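# Put a slip sheet and module into each crate

## Task

In every crate, lay one thin flat slip sheet flat on the crate floor and stand one small metal module on top of that sheet, keeping the module's current up side up; every crate must end up standing flat on the table, and nothing may fall off or be left off the table.

## Robot and tools

Robot: two arms. left_arm carries a two-finger gripper; right_arm carries a suction cup tool. Calibrated bases in the scene frame: left_arm at (-0.045, +0.380, +0.026) m, unrotated; right_arm at (-0.053, -0.487, +0.026) m, turned very slightly about z. Scene frame: origin at table-top height midway between the arms, +z up, +x out over the table, left_arm on the +y side. Image left/right does not match arm names.

Frames: each arm's printed end_effector_position (m) and end_effector_quat_wxyz, and any offsets sent to it, use that arm's own base axes. Fixed cameras and the table use the scene frame. Printed poses may be off by a few cm, worse at long reach.

The 16-number row (used by both execute_actions and move), all plain numbers from -1 to 1, one row covering both arms in this order: left dx, dy, dz, rx, ry, rz, gripper position, force_limit, speed; then right dx, dy, dz, rx, ry, rz, suction. The six pose numbers per arm are offsets from that arm's Hand target at the start of the action or move, never from a previous row. Scale: 1.0 = 0.6 m for dx/dy/dz and 180 degrees for rx/ry/rz; rx, ry, rz form a single rotation vector, turning about the Hand target's position. Six zeros means hold still / re-command the current Hand target. Gripper position: +1 fully open (85 mm), about -0.8 pads touching, -1 squeeze until blocked. force_limit and speed (both start at +1) set grip strength and finger speed (about 20 mm/s at -1, 85 at 0, 150 at +1). Suction above 0.01 is on, 0.01 or less is off. Tool numbers are commands too: repeat the last values to keep them unchanged; a 0 there changes them.

execute_actions(actions, cameras): actions is a list of actions; each action is a list of up to 15 rows, one per 1/30 s step, the last row held to fill 15 steps. An empty list just reports state and images. cameras picks images: omitted/null/["all"] for all, [] for none; names are cam_high, cam_low, cam_left_wrist, cam_right_wrist. A wrong name voids the call.

move(target, speed, blend, stop_force, zero, blocking, cameras): straight-line path for each end effector toward one row, or a list of up to 15 rows, all offsets measured from the same starting Hand targets. speed is in m/s, 0.002 to 1 (default 0.25), one value or one per target; rotation rate up to twice that in rad/s. blend (m) rounds corners between listed targets. stop_force (N, 12 to 80, shared by both arms) ends an arm's path once it feels that much push against its travel; use it slowly and with small values, omit it when backing off a contact, and don't rely on it when the end effector rotates or near stretched or straight-wrist poses. zero (with stop_force only) re-zeroes the force estimate first when true. blocking=false returns early while the move runs (not allowed with stop_force). Paths don't avoid obstacles or each other; the hand lags and can overshoot the path.

wait(seconds 0-10, cameras) lets the scene run. stop(cameras) brakes a running move. zoom_image(camera, region [x0,y0,x1,y1] pixels, at most 504x504) enlarges part of the latest image (images are 672x504). finished_scene(scene) ends the current scene permanently; pass its number.

Results: robot state per arm, Hand target (last commanded pose after clipping; next offsets start here), end effector pose, joint velocities ("within noise" when still), flange force along the tool's own axes (has error; "no reading" possible), step readings for action calls, and images. move adds a "move:" line: done (within 3 mm and 2 degrees), off_target, moving, held, fault, plus limits such as paced (pose clipped) or held (steps withheld). done does not prove nothing was touched or moved. Each step the command is clipped to 70 mm and 16 degrees from the measured pose, so the hand may stop short; send the remaining gap as a new offset.

Gripper: fingers point along its +z and close along its y. The reported point is between closed pads; fingertips go about 19 mm past it closed, 6 mm open. To grip, send -1 and keep sending it; object_status 2 means stopped on an object while closing, 3 means reached the asked position (may still hold something small), 0 moving, 1 blocked while opening. position_measured counts: 3 open, 78 about 60 mm, 130 about 40 mm, 180 about 20 mm, 230 closed. A new force_limit or speed only applies after a position change of at least 0.01.

Suction: the cup point is the rim centre, cup facing its +z; the tool body widens to about 9 cm sideways from 3 cm behind the rim. Press the 41 mm rim fully onto a flat smooth area away from edges and holes. suction_measured near 0 means no seal, 0.83+ airtight; part_present is 1 from 0.50, drops below 0.45. Held parts ride up to 16 mm closer. To release, set the part down on its support, then switch off and move 22 mm away. A cup sealed to the table pins the tool until switched off.

Avoid: drops, releasing moving parts, fast swings, slams, hard pushes, squeezing a part that still rests on something, contact between the arms, and anything falling off the table. Joint torque over limits (145 N m for waist, shoulder, elbow; 36.4 for the three wrist joints; load weight counts) or 150 N outside force triggers a 10 s stop; release a gripped object before moving the arm after such a fault. Holding loads or stretching heats motors (MOTOR HOT warning, then a 30-60 s stop). Loose parts may get nudged occasionally.

Each tool is called as name(argument=value, ...), one argument or row to a line, values as JSON.

## Session

execute_actions(
  actions=[],
)

Scene clock: 0.00 s.
left_arm: end_effector_position=(+0.2505, +0.1582, +0.2541) position_measured=3 object_status=3 end_effector_quat_wxyz=(-0.090, +0.296, +0.950, +0.041) | right_arm: end_effector_position=(+0.5433, -0.2189, +0.3625) suction_measured=0.00 part_present=0 end_effector_quat_wxyz=(-0.181, +0.153, +0.957, +0.166)
Joint positions: left_arm=[0.789 -0.345 -0.31 -0.198 -1.616 -1.4] | right_arm=[-0.313 0.807 1.29 -0.417 -2.434 -0.271]
Joint velocities: within noise
Flange force (N): no reading
Hand target: left_arm +0.2505, +0.1582, +0.2541; -0.090, +0.296, +0.950, +0.041 | right_arm +0.5433, -0.2189, +0.3625; -0.181, +0.153, +0.957, +0.166

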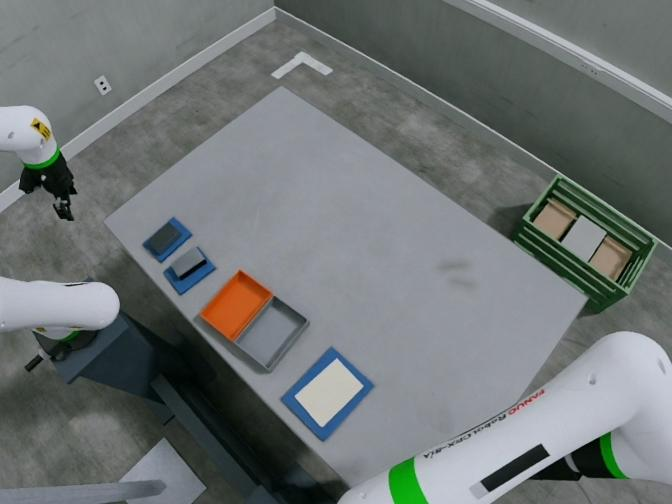

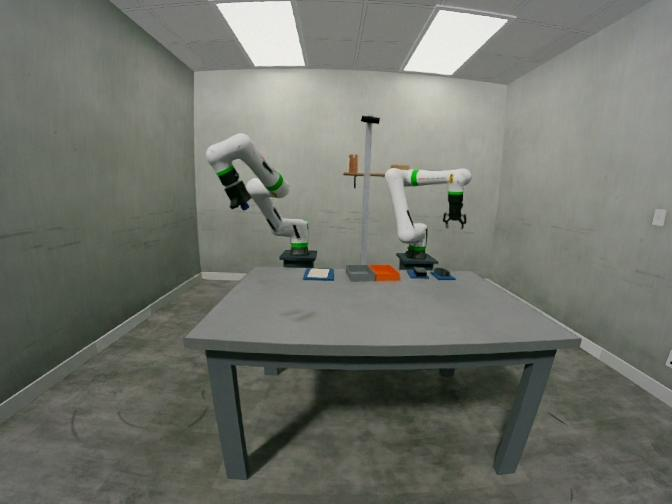

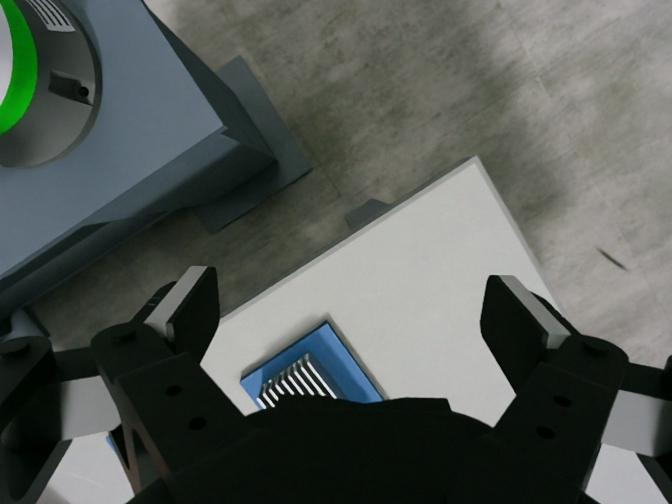

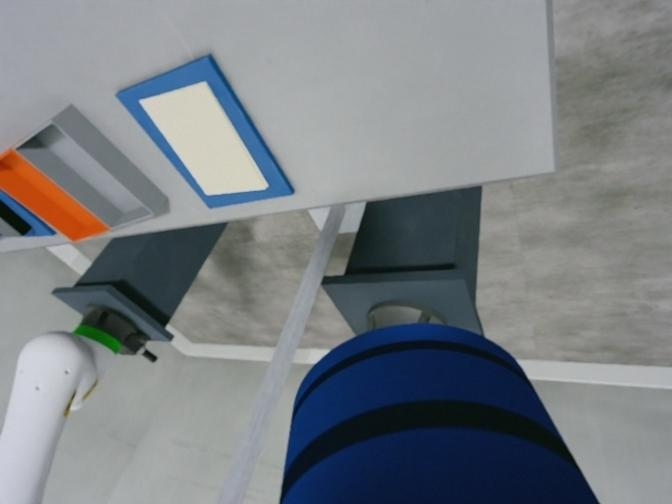

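zoom_image(
  camera="cam_high",
  region=[100, 190, 400, 450],
)

zoom_image(
  camera="cam_high",
  region=[120, 200, 230, 310],
)

zoom_image(
  camera="cam_low",
  region=[280, 230, 500, 310],
)

zoom_image(
  camera="cam_right_wrist",
  region=[0, 30, 320, 270],
)

zoom_image(
  camera="cam_left_wrist",
  region=[80, 280, 480, 504],
)

Scaled by 1.680 from the camera's 672x504 image, which has a finer 960x720 frame.

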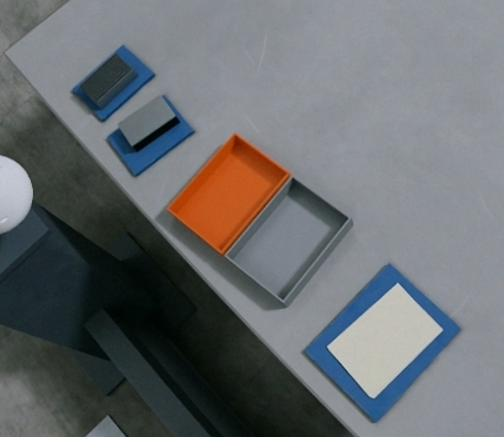

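Scaled by 4.582 from the camera's 672x504 image, which has a finer 960x720 frame.

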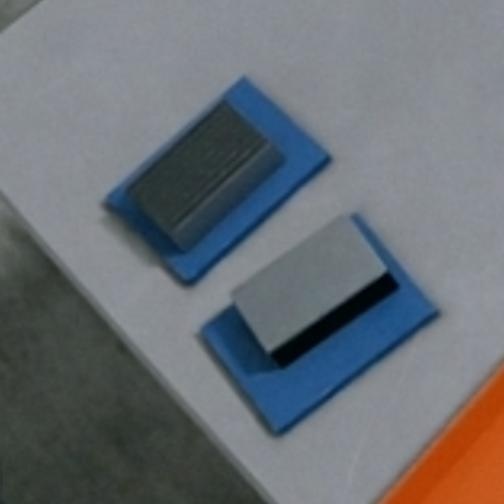

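Scaled by 2.291 from the camera's 672x504 image, which has a finer 960x720 frame.

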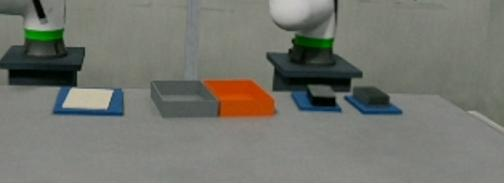

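Scaled by 1.575 from the camera's 672x504 image, which has a finer 960x720 frame.

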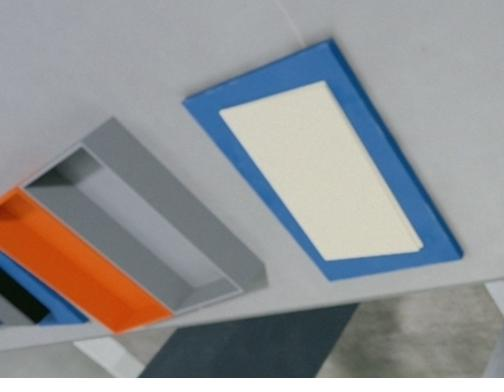

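Scaled by 1.260 from the camera's 672x504 image, which has a finer 960x720 frame.

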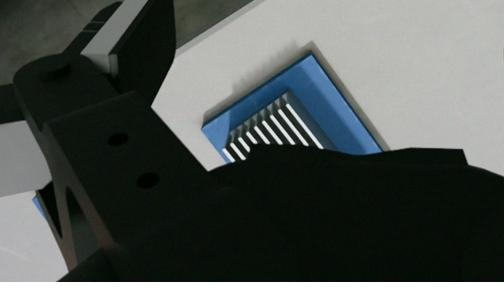

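zoom_image(
  camera="cam_right_wrist",
  region=[250, 290, 650, 504],
)

zoom_image(
  camera="cam_low",
  region=[190, 120, 330, 270],
)

zoom_image(
  camera="cam_low",
  region=[370, 140, 500, 270],
)

Scaled by 1.260 from the camera's 672x504 image, which has a finer 960x720 frame.

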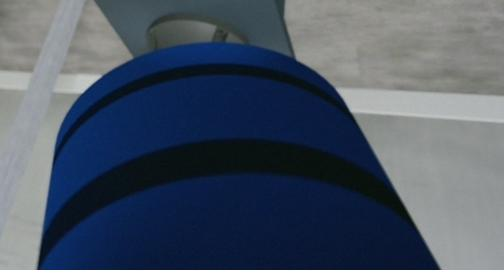

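Scaled by 3.360 from the camera's 672x504 image, which has a finer 960x720 frame.

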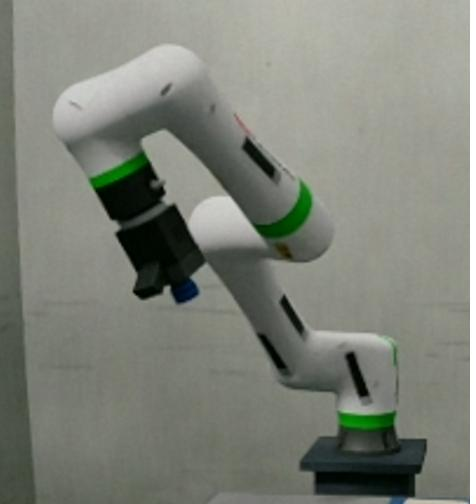

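Scaled by 3.877 from the camera's 672x504 image, which has a finer 960x720 frame.

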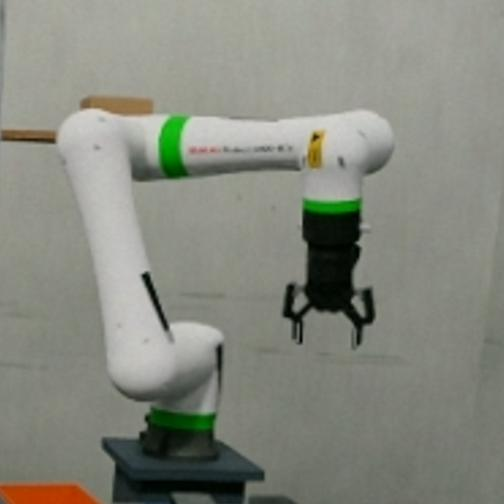

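move(
  target=[0.25, -0.413, 0.043, -0.0266, -0.0583, 0.192, 1, 1, 1, -0.172, 0.582, -0.171, -0.107, -0.117, 0.0988, 0],
  speed=0.3,
)

Scene clock: 6.77 s.
left_arm: end_effector_position=(+0.4004, -0.0896, +0.2799) position_measured=3 object_status=3 end_effector_quat_wxyz=(+0.000, -0.001, +1.000, +0.000) | right_arm: end_effector_position=(+0.4401, +0.1303, +0.2599) suction_measured=0.00 part_present=0 end_effector_quat_wxyz=(+0.000, +0.000, +1.000, +0.000)
Joint positions: left_arm=[0.103 -0.1 -0.102 0.001 -1.569 -0.101] | right_arm=[0.575 0.029 -0.064 0 -1.478 -0.575]
Joint velocities: within noise
Flange force (N): left_arm=[-3.4 0.5 -3.3] | right_arm=[-3.6 -2.0 5.1]
Hand target: left_arm +0.4005, -0.0896, +0.2799; +0.000, -0.001, +1.000, +0.000 | right_arm +0.4401, +0.1303, +0.2599; +0.000, +0.000, +1.000, +0.000
Off the commanded pose: left_arm 0.000 m, 0 deg | right_arm 0.000 m, 0 deg.
move: done; limits=paced

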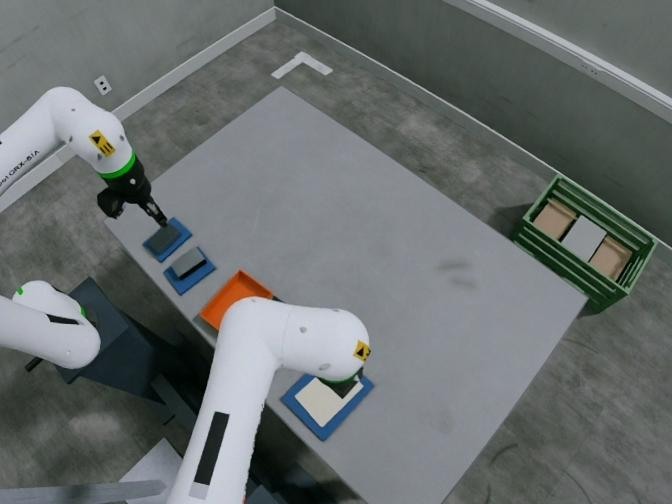

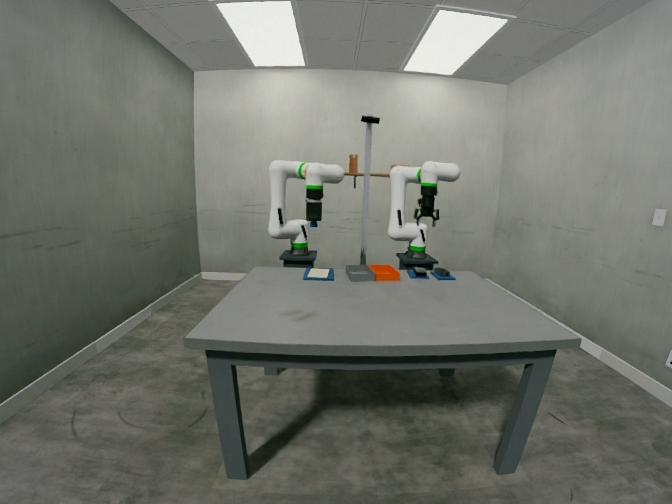

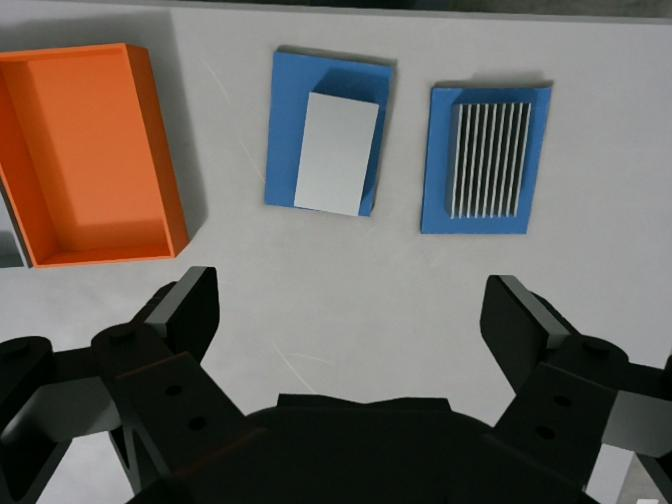

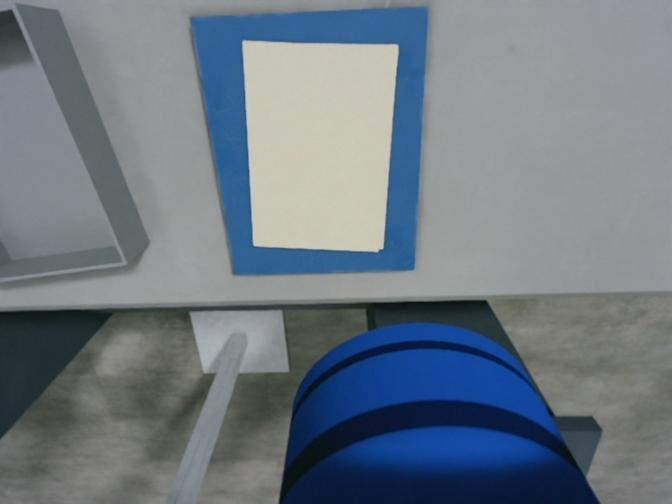

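move(
  target=[0, 0, -0.16667, 0, 0, 0, 1, 1, 1, 0, 0, -0.16667, 0, 0, 0, 0],
  speed=0.3,
)

zoom_image(
  camera="cam_right_wrist",
  region=[180, 0, 504, 300],
)

Scene clock: 8.53 s.
left_arm: end_effector_position=(+0.4004, -0.0897, +0.1800) position_measured=3 object_status=3 end_effector_quat_wxyz=(+0.000, -0.001, +1.000, +0.000) | right_arm: end_effector_position=(+0.4401, +0.1302, +0.1599) suction_measured=0.00 part_present=0 end_effector_quat_wxyz=(+0.000, +0.000, +1.000, +0.000)
Joint positions: left_arm=[0.103 -0.07 -0.309 0.001 -1.331 -0.101] | right_arm=[0.575 0.081 -0.248 0 -1.242 -0.575]
Joint velocities: within noise
Flange force (N): left_arm=[-2.4 0.4 -2.8] | right_arm=[-2.2 -2.5 5.5]
Hand target: left_arm +0.4005, -0.0896, +0.1799; +0.000, -0.001, +1.000, +0.000 | right_arm +0.4401, +0.1303, +0.1599; +0.000, +0.000, +1.000, +0.000
Off the commanded pose: left_arm 0.000 m, 0 deg | right_arm 0.000 m, 0 deg.
move: done

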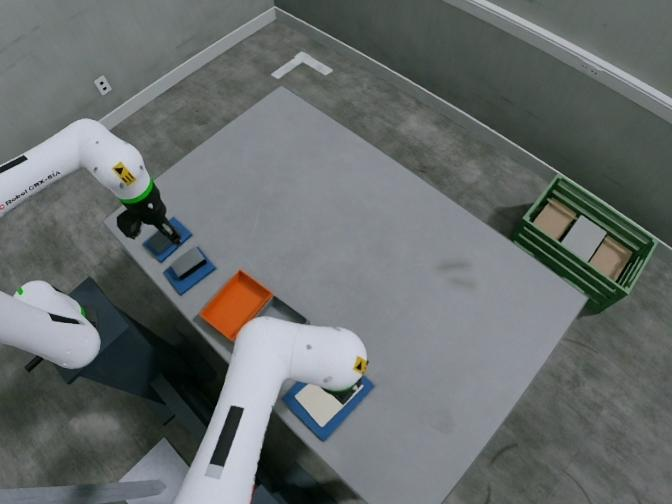

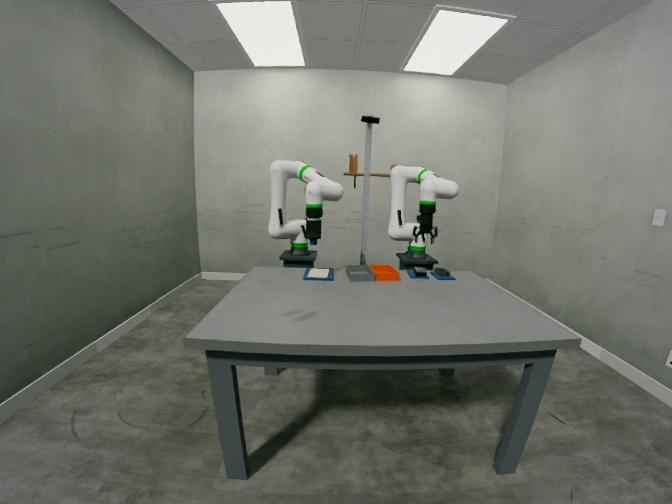

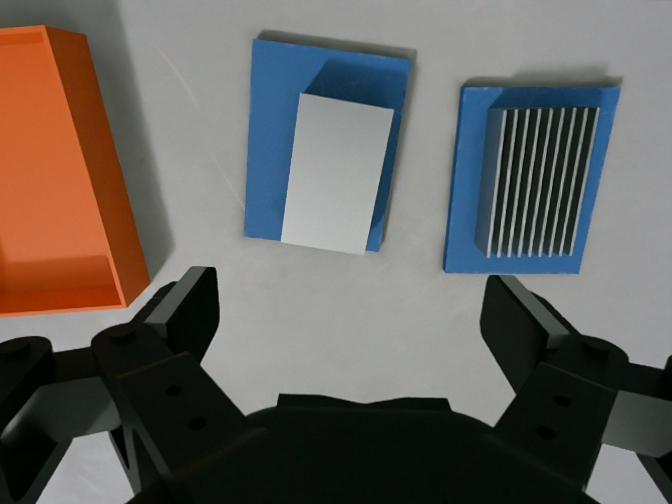

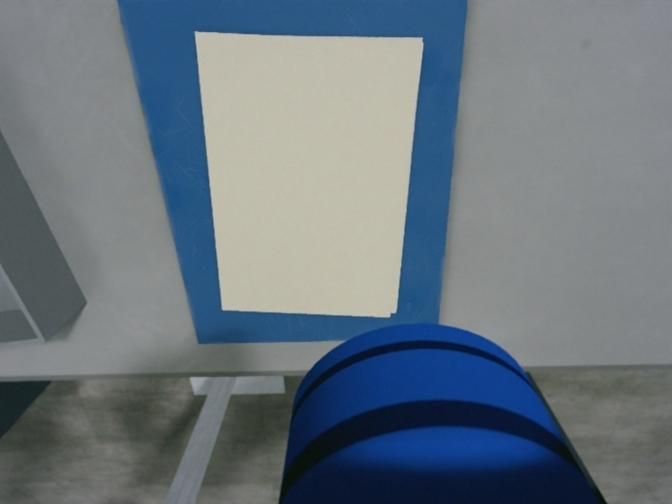

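Scaled by 1.556 from the camera's 672x504 image, which has a finer 960x720 frame.

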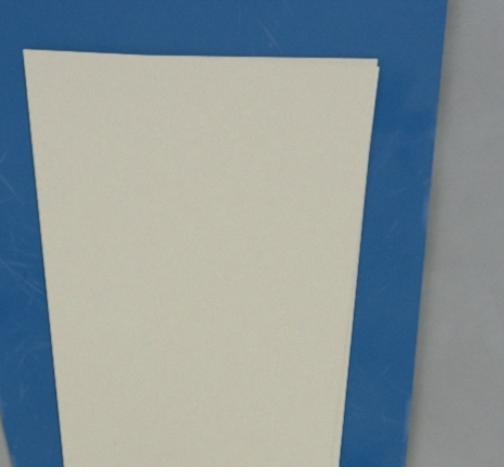

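zoom_image(
  camera="cam_left_wrist",
  region=[420, 60, 672, 290],
)

zoom_image(
  camera="cam_left_wrist",
  region=[220, 20, 440, 270],
)

zoom_image(
  camera="cam_left_wrist",
  region=[0, 0, 200, 330],
)

zoom_image(
  camera="cam_high",
  region=[100, 200, 320, 380],
)

Scaled by 2.000 from the camera's 672x504 image, which has a finer 960x720 frame.

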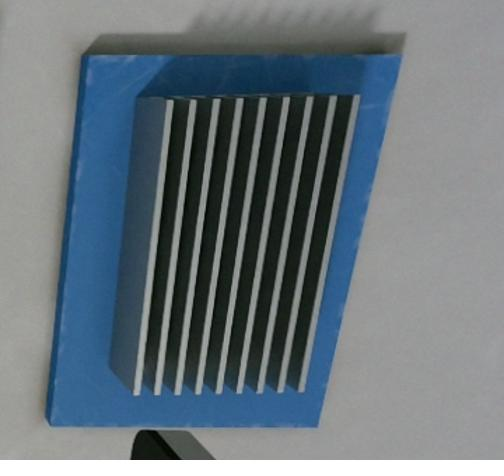

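Scaled by 2.016 from the camera's 672x504 image, which has a finer 960x720 frame.

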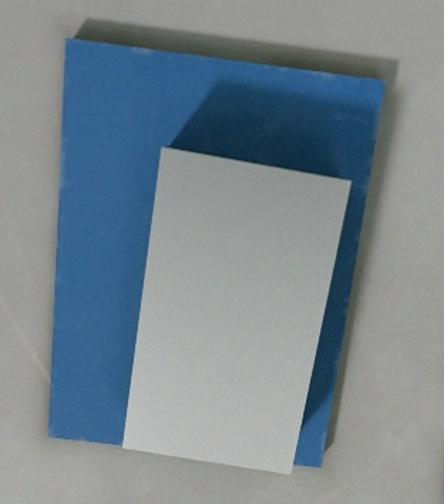

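Scaled by 1.527 from the camera's 672x504 image, which has a finer 960x720 frame.

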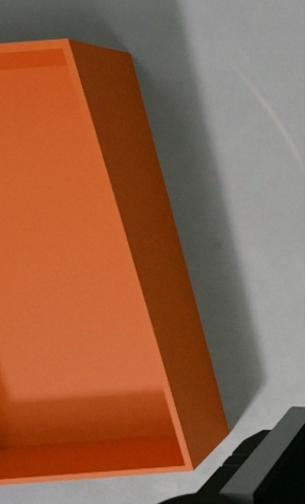

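Scaled by 2.291 from the camera's 672x504 image, which has a finer 960x720 frame.

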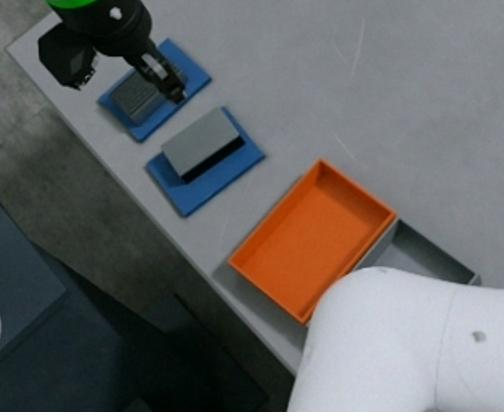

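zoom_image(
  camera="cam_high",
  region=[160, 235, 225, 300],
)

zoom_image(
  camera="cam_low",
  region=[400, 255, 470, 290],
)

Scaled by 7.754 from the camera's 672x504 image, which has a finer 960x720 frame.

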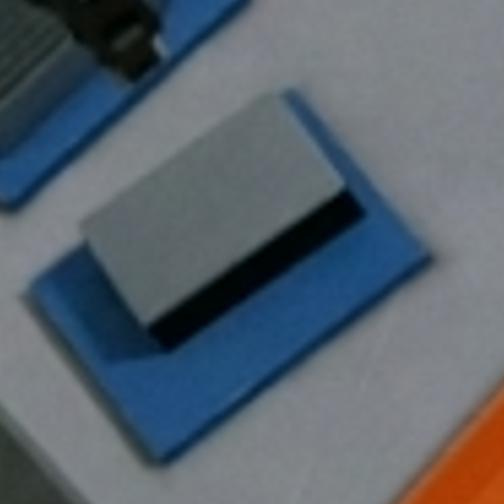

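Scaled by 7.200 from the camera's 672x504 image, which has a finer 960x720 frame.

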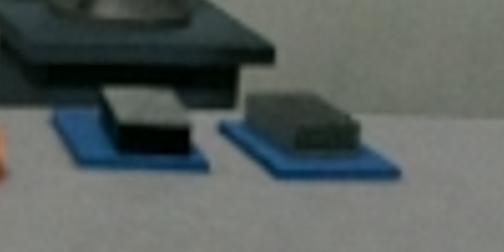

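move(
  target=[0, 0, 0, 0, 0, 0, 1, 1, 1, -0.025, 0.0583, -0.2333, 0, 0, 0, 0],
  speed=0.25,
)

zoom_image(
  camera="cam_right_wrist",
  region=[200, 200, 640, 504],
)

Scene clock: 13.20 s.
left_arm: end_effector_position=(+0.4005, -0.0896, +0.1799) position_measured=3 object_status=3 end_effector_quat_wxyz=(+0.000, -0.001, +1.000, +0.000) | right_arm: end_effector_position=(+0.4251, +0.1652, +0.0200) suction_measured=0.00 part_present=0 end_effector_quat_wxyz=(+0.000, +0.000, +1.000, +0.000)
Joint positions: left_arm=[0.103 -0.07 -0.309 0.001 -1.331 -0.101] | right_arm=[0.66 0.248 -0.424 0 -0.899 -0.66]
Joint velocities: within noise
Flange force (N): left_arm=[-2.0 0.8 -2.7] | right_arm=[-2.3 -2.8 6.4]
Hand target: left_arm +0.4005, -0.0896, +0.1799; +0.000, -0.001, +1.000, +0.000 | right_arm +0.4251, +0.1653, +0.0199; +0.000, +0.000, +1.000, +0.000
Off the commanded pose: left_arm 0.000 m, 0 deg | right_arm 0.000 m, 0 deg.
move: done

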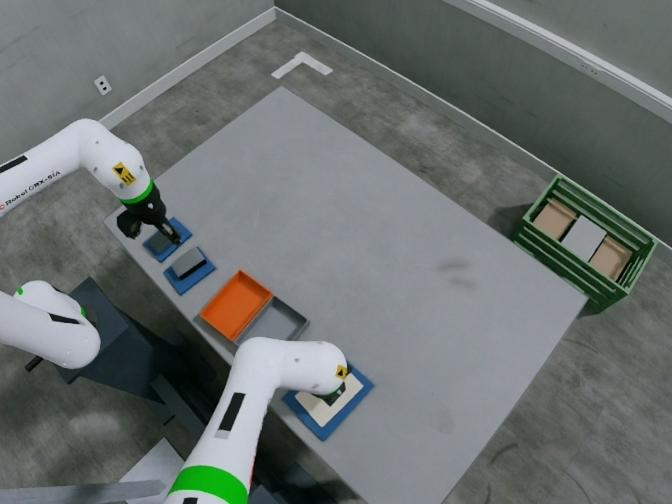

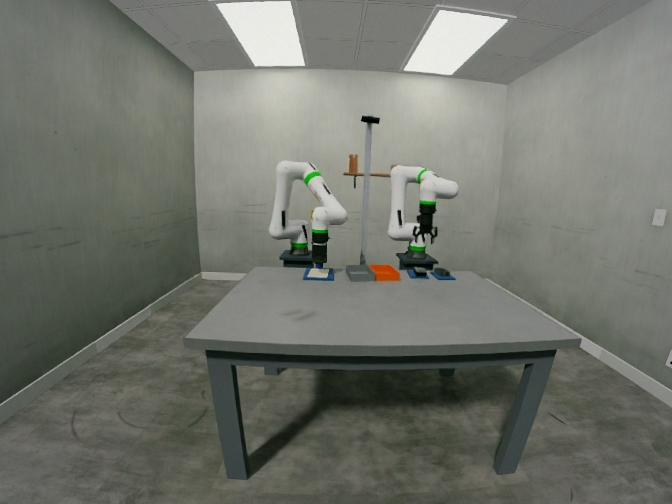

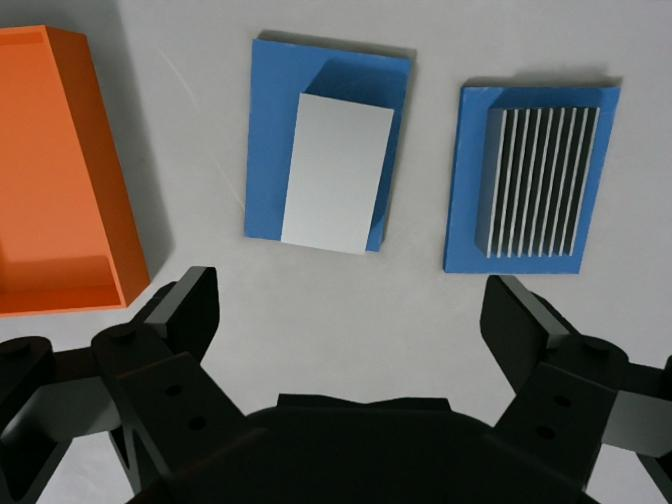

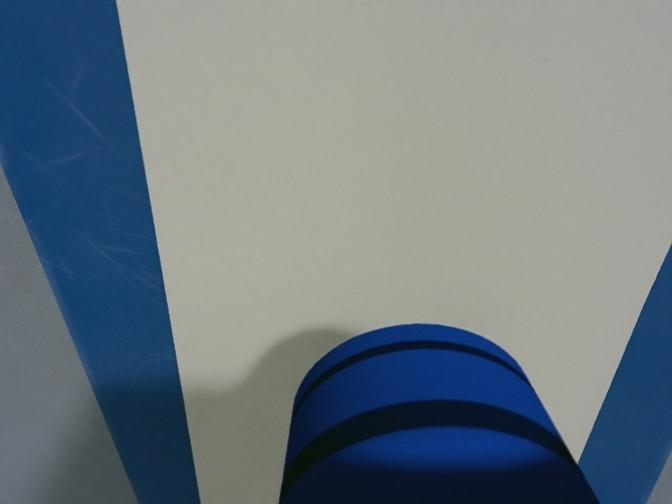

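Scaled by 1.145 from the camera's 672x504 image, which has a finer 960x720 frame.

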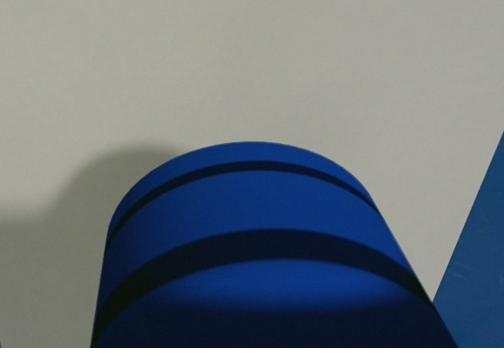

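move(
  target=[0, 0, 0, 0, 0, 0, 1, 1, 1, 0, 0, -0.085, 0, 0, 0, 0],
  speed=0.01,
  stop_force=12,
  cameras=["cam_right_wrist"],
)

Scene clock: 18.73 s.
left_arm: end_effector_position=(+0.4005, -0.0896, +0.1799) position_measured=3 object_status=3 end_effector_quat_wxyz=(+0.000, -0.001, +1.000, +0.000) | right_arm: end_effector_position=(+0.4251, +0.1652, -0.0230) suction_measured=0.00 part_present=0 end_effector_quat_wxyz=(+0.000, +0.000, +1.000, +0.000)
Joint positions: left_arm=[0.103 -0.07 -0.309 0.001 -1.331 -0.101] | right_arm=[0.66 0.324 -0.453 0 -0.793 -0.66]
Joint velocities: within noise
Flange force (N): left_arm=[-3.4 0.3 -2.8] | right_arm=[-2.0 -3.0 -5.4]
Hand target: left_arm +0.4005, -0.0896, +0.1799; +0.000, -0.001, +1.000, +0.000 | right_arm +0.4251, +0.1653, -0.0229; +0.000, +0.000, +1.000, +0.000 (not the last commanded pose)
Off the commanded pose: left_arm 0.000 m, 0 deg | right_arm 0.008 m, 0 deg.
move: contact (right_arm)
Images, in order (width x height): cam_right_wrist 672x504.

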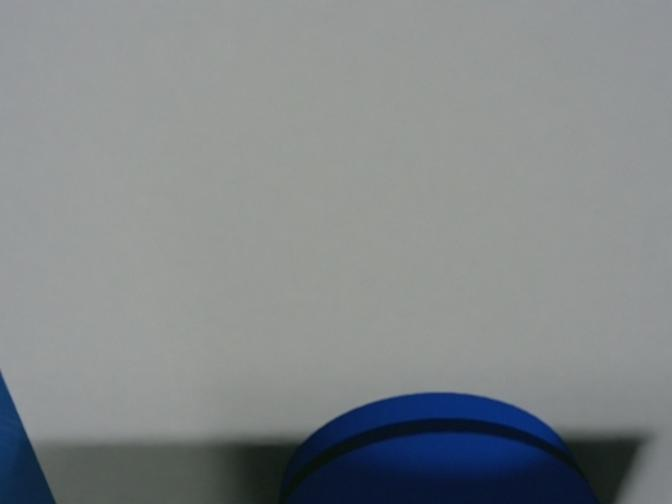

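execute_actions(
  actions=[
    [[0, 0, 0, 0, 0, 0, 1, 1, 1, 0, 0, 0, 0, 0, 0, 1]],
    [[0, 0, 0, 0, 0, 0, 1, 1, 1, 0, 0, 0, 0, 0, 0, 1]],
  ],
  cameras=["cam_right_wrist"],
)

Scene clock: 20.17 s.
left_arm: end_effector_position=(+0.4005, -0.0896, +0.1799) position_measured=3 object_status=3 end_effector_quat_wxyz=(+0.000, -0.001, +1.000, +0.000) | right_arm: end_effector_position=(+0.4251, +0.1653, -0.0229) suction_measured=1.00 part_present=1 end_effector_quat_wxyz=(+0.000, +0.000, +1.000, +0.000)
Joint positions: left_arm=[0.103 -0.07 -0.309 0.001 -1.331 -0.101] | right_arm=[0.66 0.324 -0.453 0 -0.793 -0.66]
Joint velocities: within noise
Flange force (N): left_arm=[-3.0 0.0 -2.9] | right_arm=[-3.2 -2.7 7.2]
Flange force at the end of the 1st action (N): left_arm=[-2.2 -0.2 -2.9] | right_arm=[-2.6 -2.4 7.3]
Hand target: left_arm +0.4005, -0.0896, +0.1799; +0.000, -0.001, +1.000, +0.000 | right_arm +0.4251, +0.1653, -0.0229; +0.000, +0.000, +1.000, +0.000
Off the commanded pose: left_arm 0.000 m, 0 deg | right_arm 0.000 m, 0 deg.
Step readings (end_effector_position of left_arm | right_arm; steps 1 to 15: 1st action; 16 to 30: 2nd action):
0: (+0.4005, -0.0896, +0.1799) | (+0.4251, +0.1652, -0.0230)
1: (+0.4005, -0.0896, +0.1799) | (+0.4251, +0.1652, -0.0230)
2: (+0.4005, -0.0896, +0.1799) | (+0.4251, +0.1652, -0.0230)
4: (+0.4005, -0.0896, +0.1799) | (+0.4251, +0.1652, -0.0230)
8: (+0.4005, -0.0896, +0.1799) | (+0.4251, +0.1652, -0.0230)
15: (+0.4005, -0.0896, +0.1799) | (+0.4251, +0.1652, -0.0230)
16: (+0.4005, -0.0896, +0.1799) | (+0.4251, +0.1652, -0.0230)
17: (+0.4005, -0.0896, +0.1799) | (+0.4251, +0.1652, -0.0230)
19: (+0.4005, -0.0896, +0.1799) | (+0.4251, +0.1652, -0.0230)
23: (+0.4005, -0.0896, +0.1799) | (+0.4251, +0.1652, -0.0230)
30: (+0.4005, -0.0896, +0.1799) | (+0.4251, +0.1653, -0.0229)
Images, in order (width x height): cam_right_wrist 672x504.

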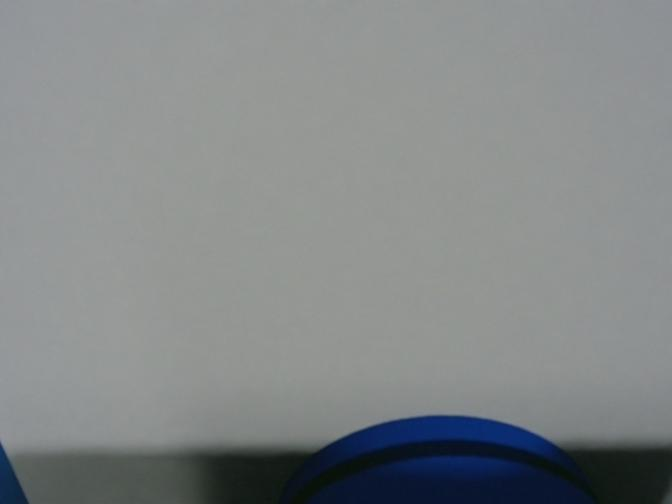

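move(
  target=[
    [0, 0, 0, 0, 0, 0, 1, 1, 1, 0, 0, 0.05, 0, 0, 0, 1],
    [0, 0, 0, 0, 0, 0, 1, 1, 1, 0, 0, 0.32, 0, 0, 0, 1],
  ],
  speed=[0.03, 0.15],
)

zoom_image(
  camera="cam_right_wrist",
  region=[0, 200, 500, 504],
)

zoom_image(
  camera="cam_high",
  region=[230, 280, 400, 450],
)

zoom_image(
  camera="cam_low",
  region=[270, 200, 400, 300],
)

Scene clock: 23.07 s.
left_arm: end_effector_position=(+0.4005, -0.0896, +0.1799) position_measured=3 object_status=3 end_effector_quat_wxyz=(+0.000, -0.001, +1.000, +0.000) | right_arm: end_effector_position=(+0.4252, +0.1652, +0.1690) suction_measured=1.00 part_present=1 end_effector_quat_wxyz=(+0.000, +0.000, +1.000, +0.000)
Joint positions: left_arm=[0.103 -0.07 -0.309 0.001 -1.331 -0.101] | right_arm=[0.66 0.067 -0.241 0 -1.263 -0.66]
Joint velocities: within noise
Flange force (N): left_arm=[-3.1 -0.1 -2.6] | right_arm=[-3.1 -2.6 6.8]
Hand target: left_arm +0.4005, -0.0896, +0.1799; +0.000, -0.001, +1.000, +0.000 | right_arm +0.4251, +0.1653, +0.1691; +0.000, +0.000, +1.000, +0.000
Off the commanded pose: left_arm 0.000 m, 0 deg | right_arm 0.000 m, 0 deg.
move: done

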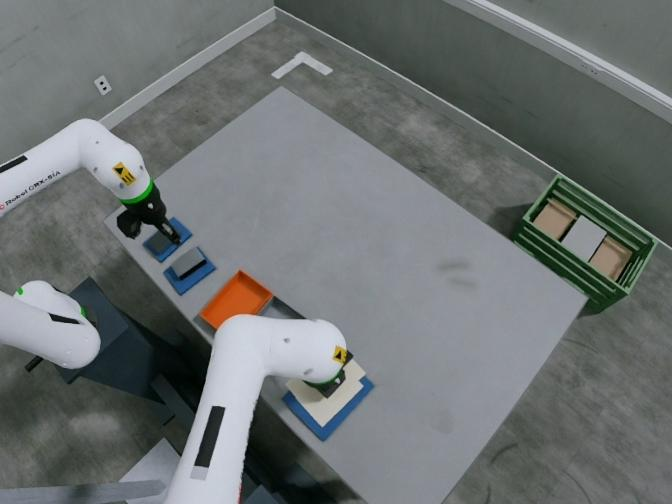

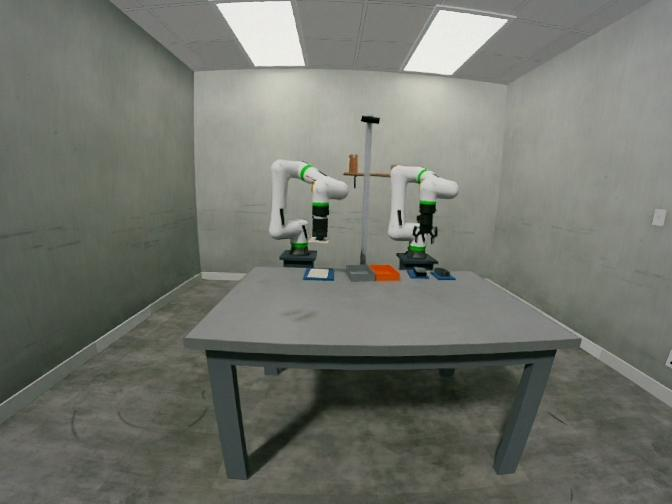

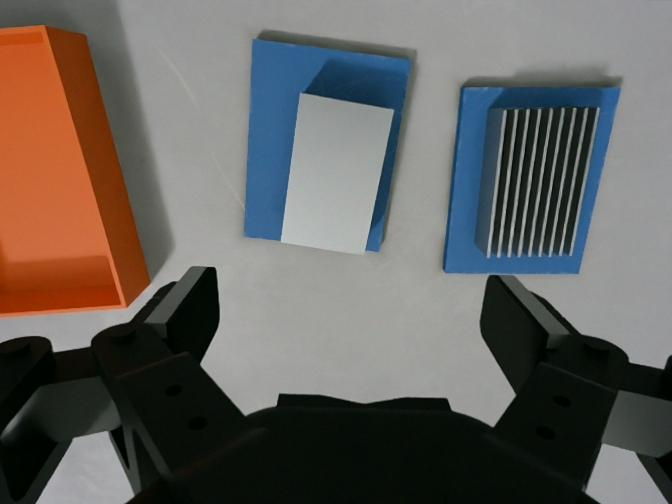

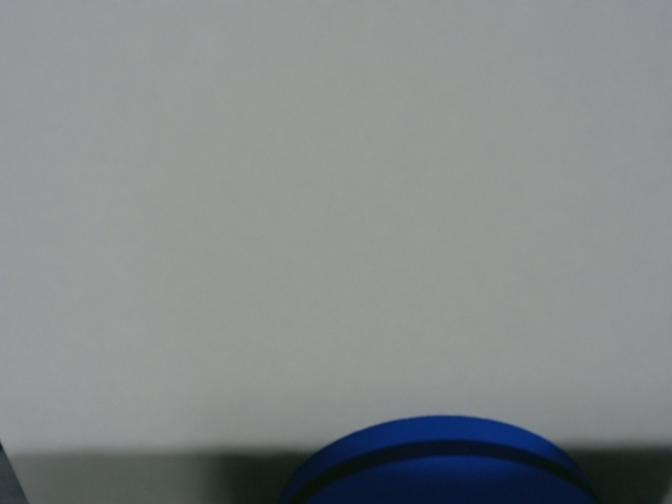

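Scaled by 1.008 from the camera's 672x504 image, which has a finer 960x720 frame.

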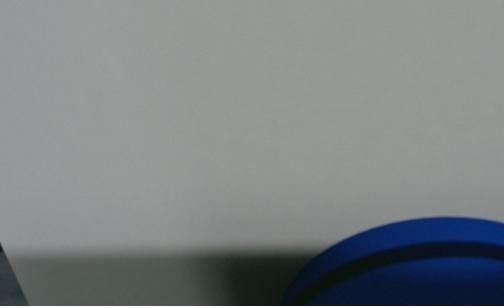

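Scaled by 2.965 from the camera's 672x504 image, which has a finer 960x720 frame.

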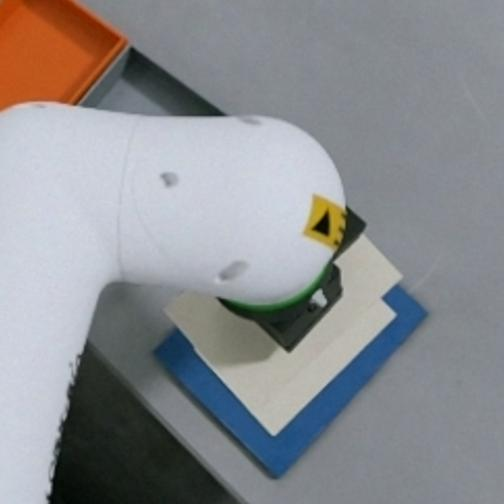

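Scaled by 3.877 from the camera's 672x504 image, which has a finer 960x720 frame.

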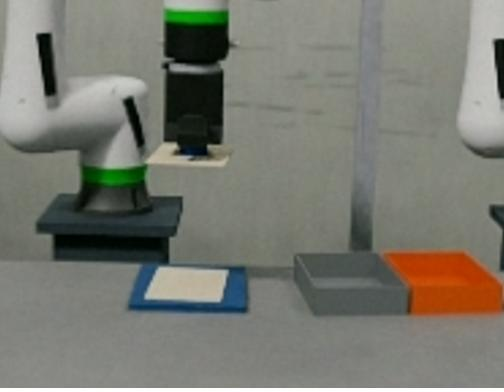

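move(
  target=[0.024, -0.534, 0.24, 0, 0, 0, 1, 1, 1, 0, -0.1667, 0.0833, 0, 0, 0, 1],
  speed=0.25,
)

zoom_image(
  camera="cam_left_wrist",
  region=[168, 0, 672, 300],
)

Scene clock: 26.47 s.
left_arm: end_effector_position=(+0.4148, -0.4100, +0.3239) position_measured=3 object_status=3 end_effector_quat_wxyz=(+0.000, -0.001, +1.000, +0.000) | right_arm: end_effector_position=(+0.4252, +0.0652, +0.2191) suction_measured=1.00 part_present=1 end_effector_quat_wxyz=(+0.000, +0.000, +1.000, +0.000)
Joint positions: left_arm=[-0.555 0.358 0.515 0 -1.727 0.557] | right_arm=[0.459 -0.03 -0.219 0 -1.382 -0.459]
Joint velocities: within noise
Flange force (N): left_arm=[-4.4 -3.9 -4.1] | right_arm=[-3.6 -2.6 5.7]
Hand target: left_arm +0.4149, -0.4100, +0.3239; +0.000, -0.001, +1.000, +0.000 | right_arm +0.4251, +0.0652, +0.2190; +0.000, +0.000, +1.000, +0.000
Off the commanded pose: left_arm 0.000 m, 0 deg | right_arm 0.000 m, 0 deg.
move: done

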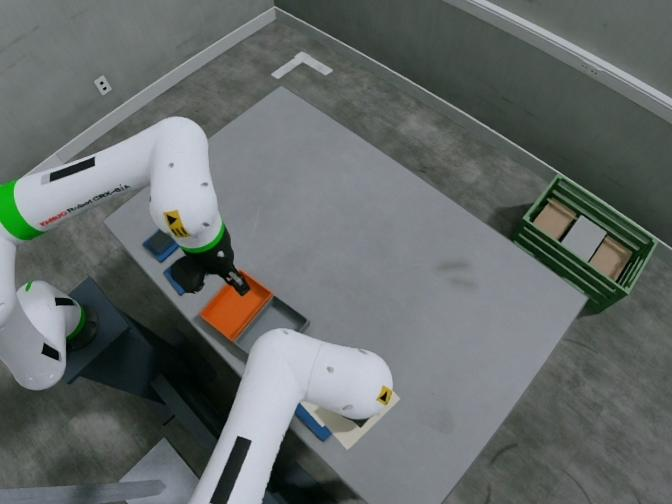

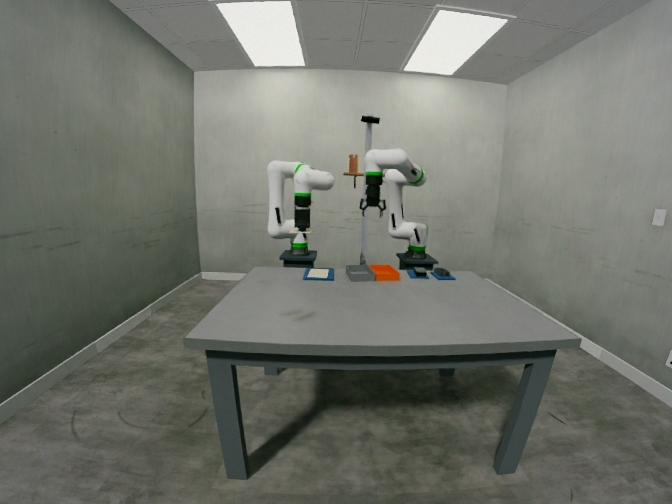

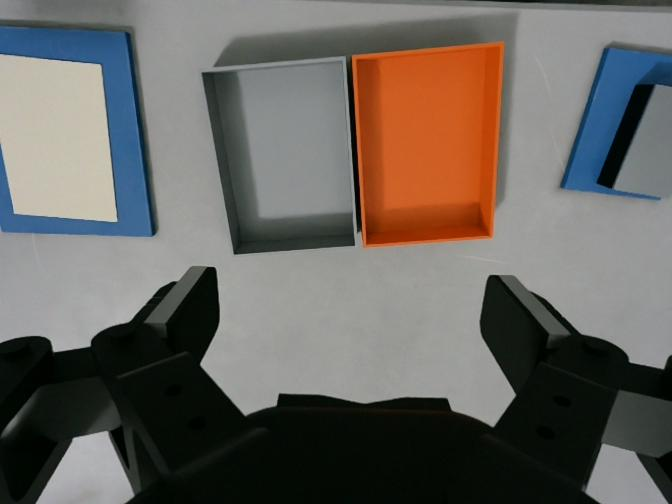

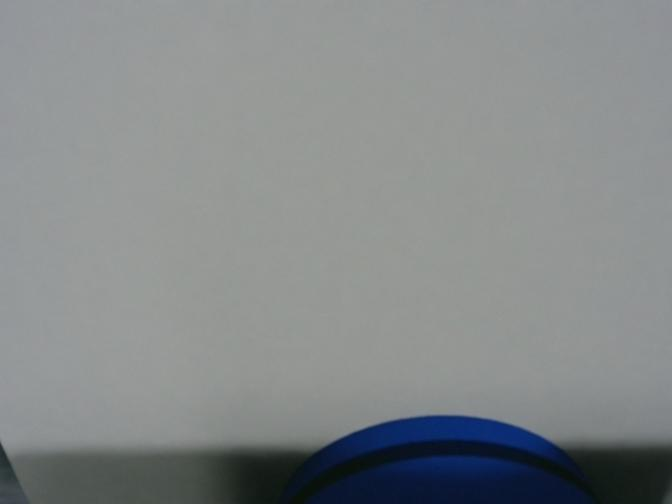

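Scaled by 1.000.

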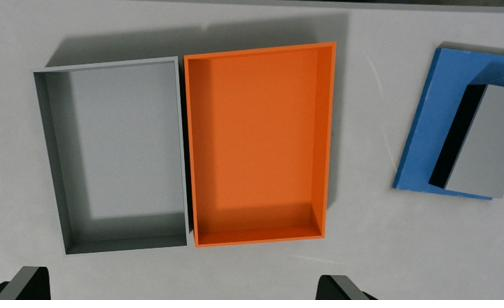

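zoom_image(
  camera="cam_left_wrist",
  region=[190, 30, 370, 270],
)

zoom_image(
  camera="cam_left_wrist",
  region=[340, 30, 520, 260],
)

zoom_image(
  camera="cam_left_wrist",
  region=[0, 10, 180, 250],
)

zoom_image(
  camera="cam_left_wrist",
  region=[550, 30, 672, 210],
)

Scaled by 2.100 from the camera's 672x504 image, which has a finer 960x720 frame.

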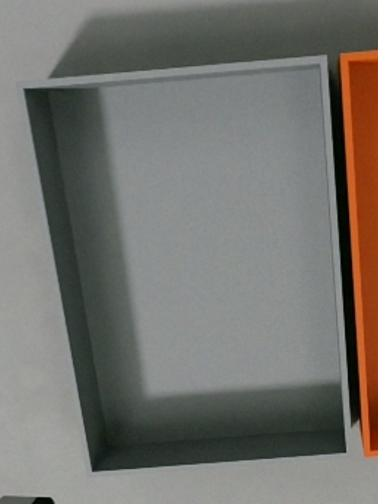

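Scaled by 2.191 from the camera's 672x504 image, which has a finer 960x720 frame.

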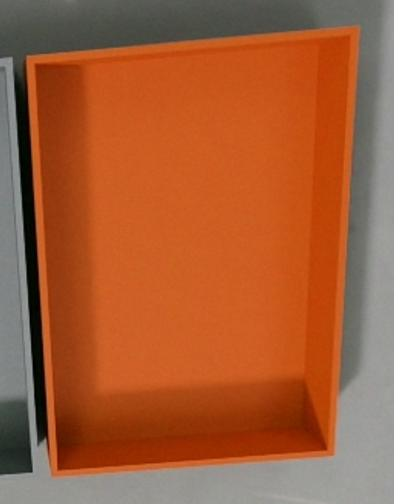

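Scaled by 2.100 from the camera's 672x504 image, which has a finer 960x720 frame.

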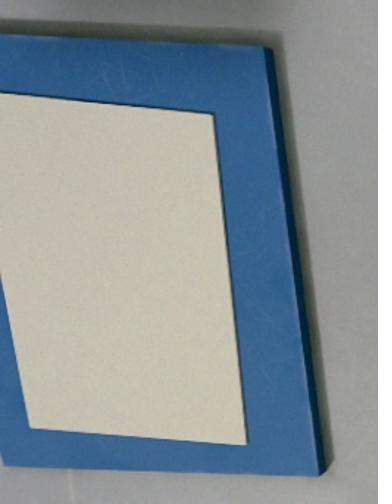

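Scaled by 2.800 from the camera's 672x504 image, which has a finer 960x720 frame.

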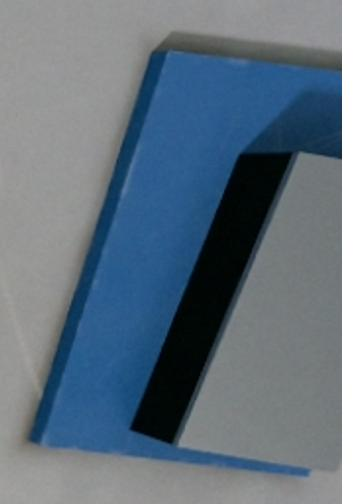

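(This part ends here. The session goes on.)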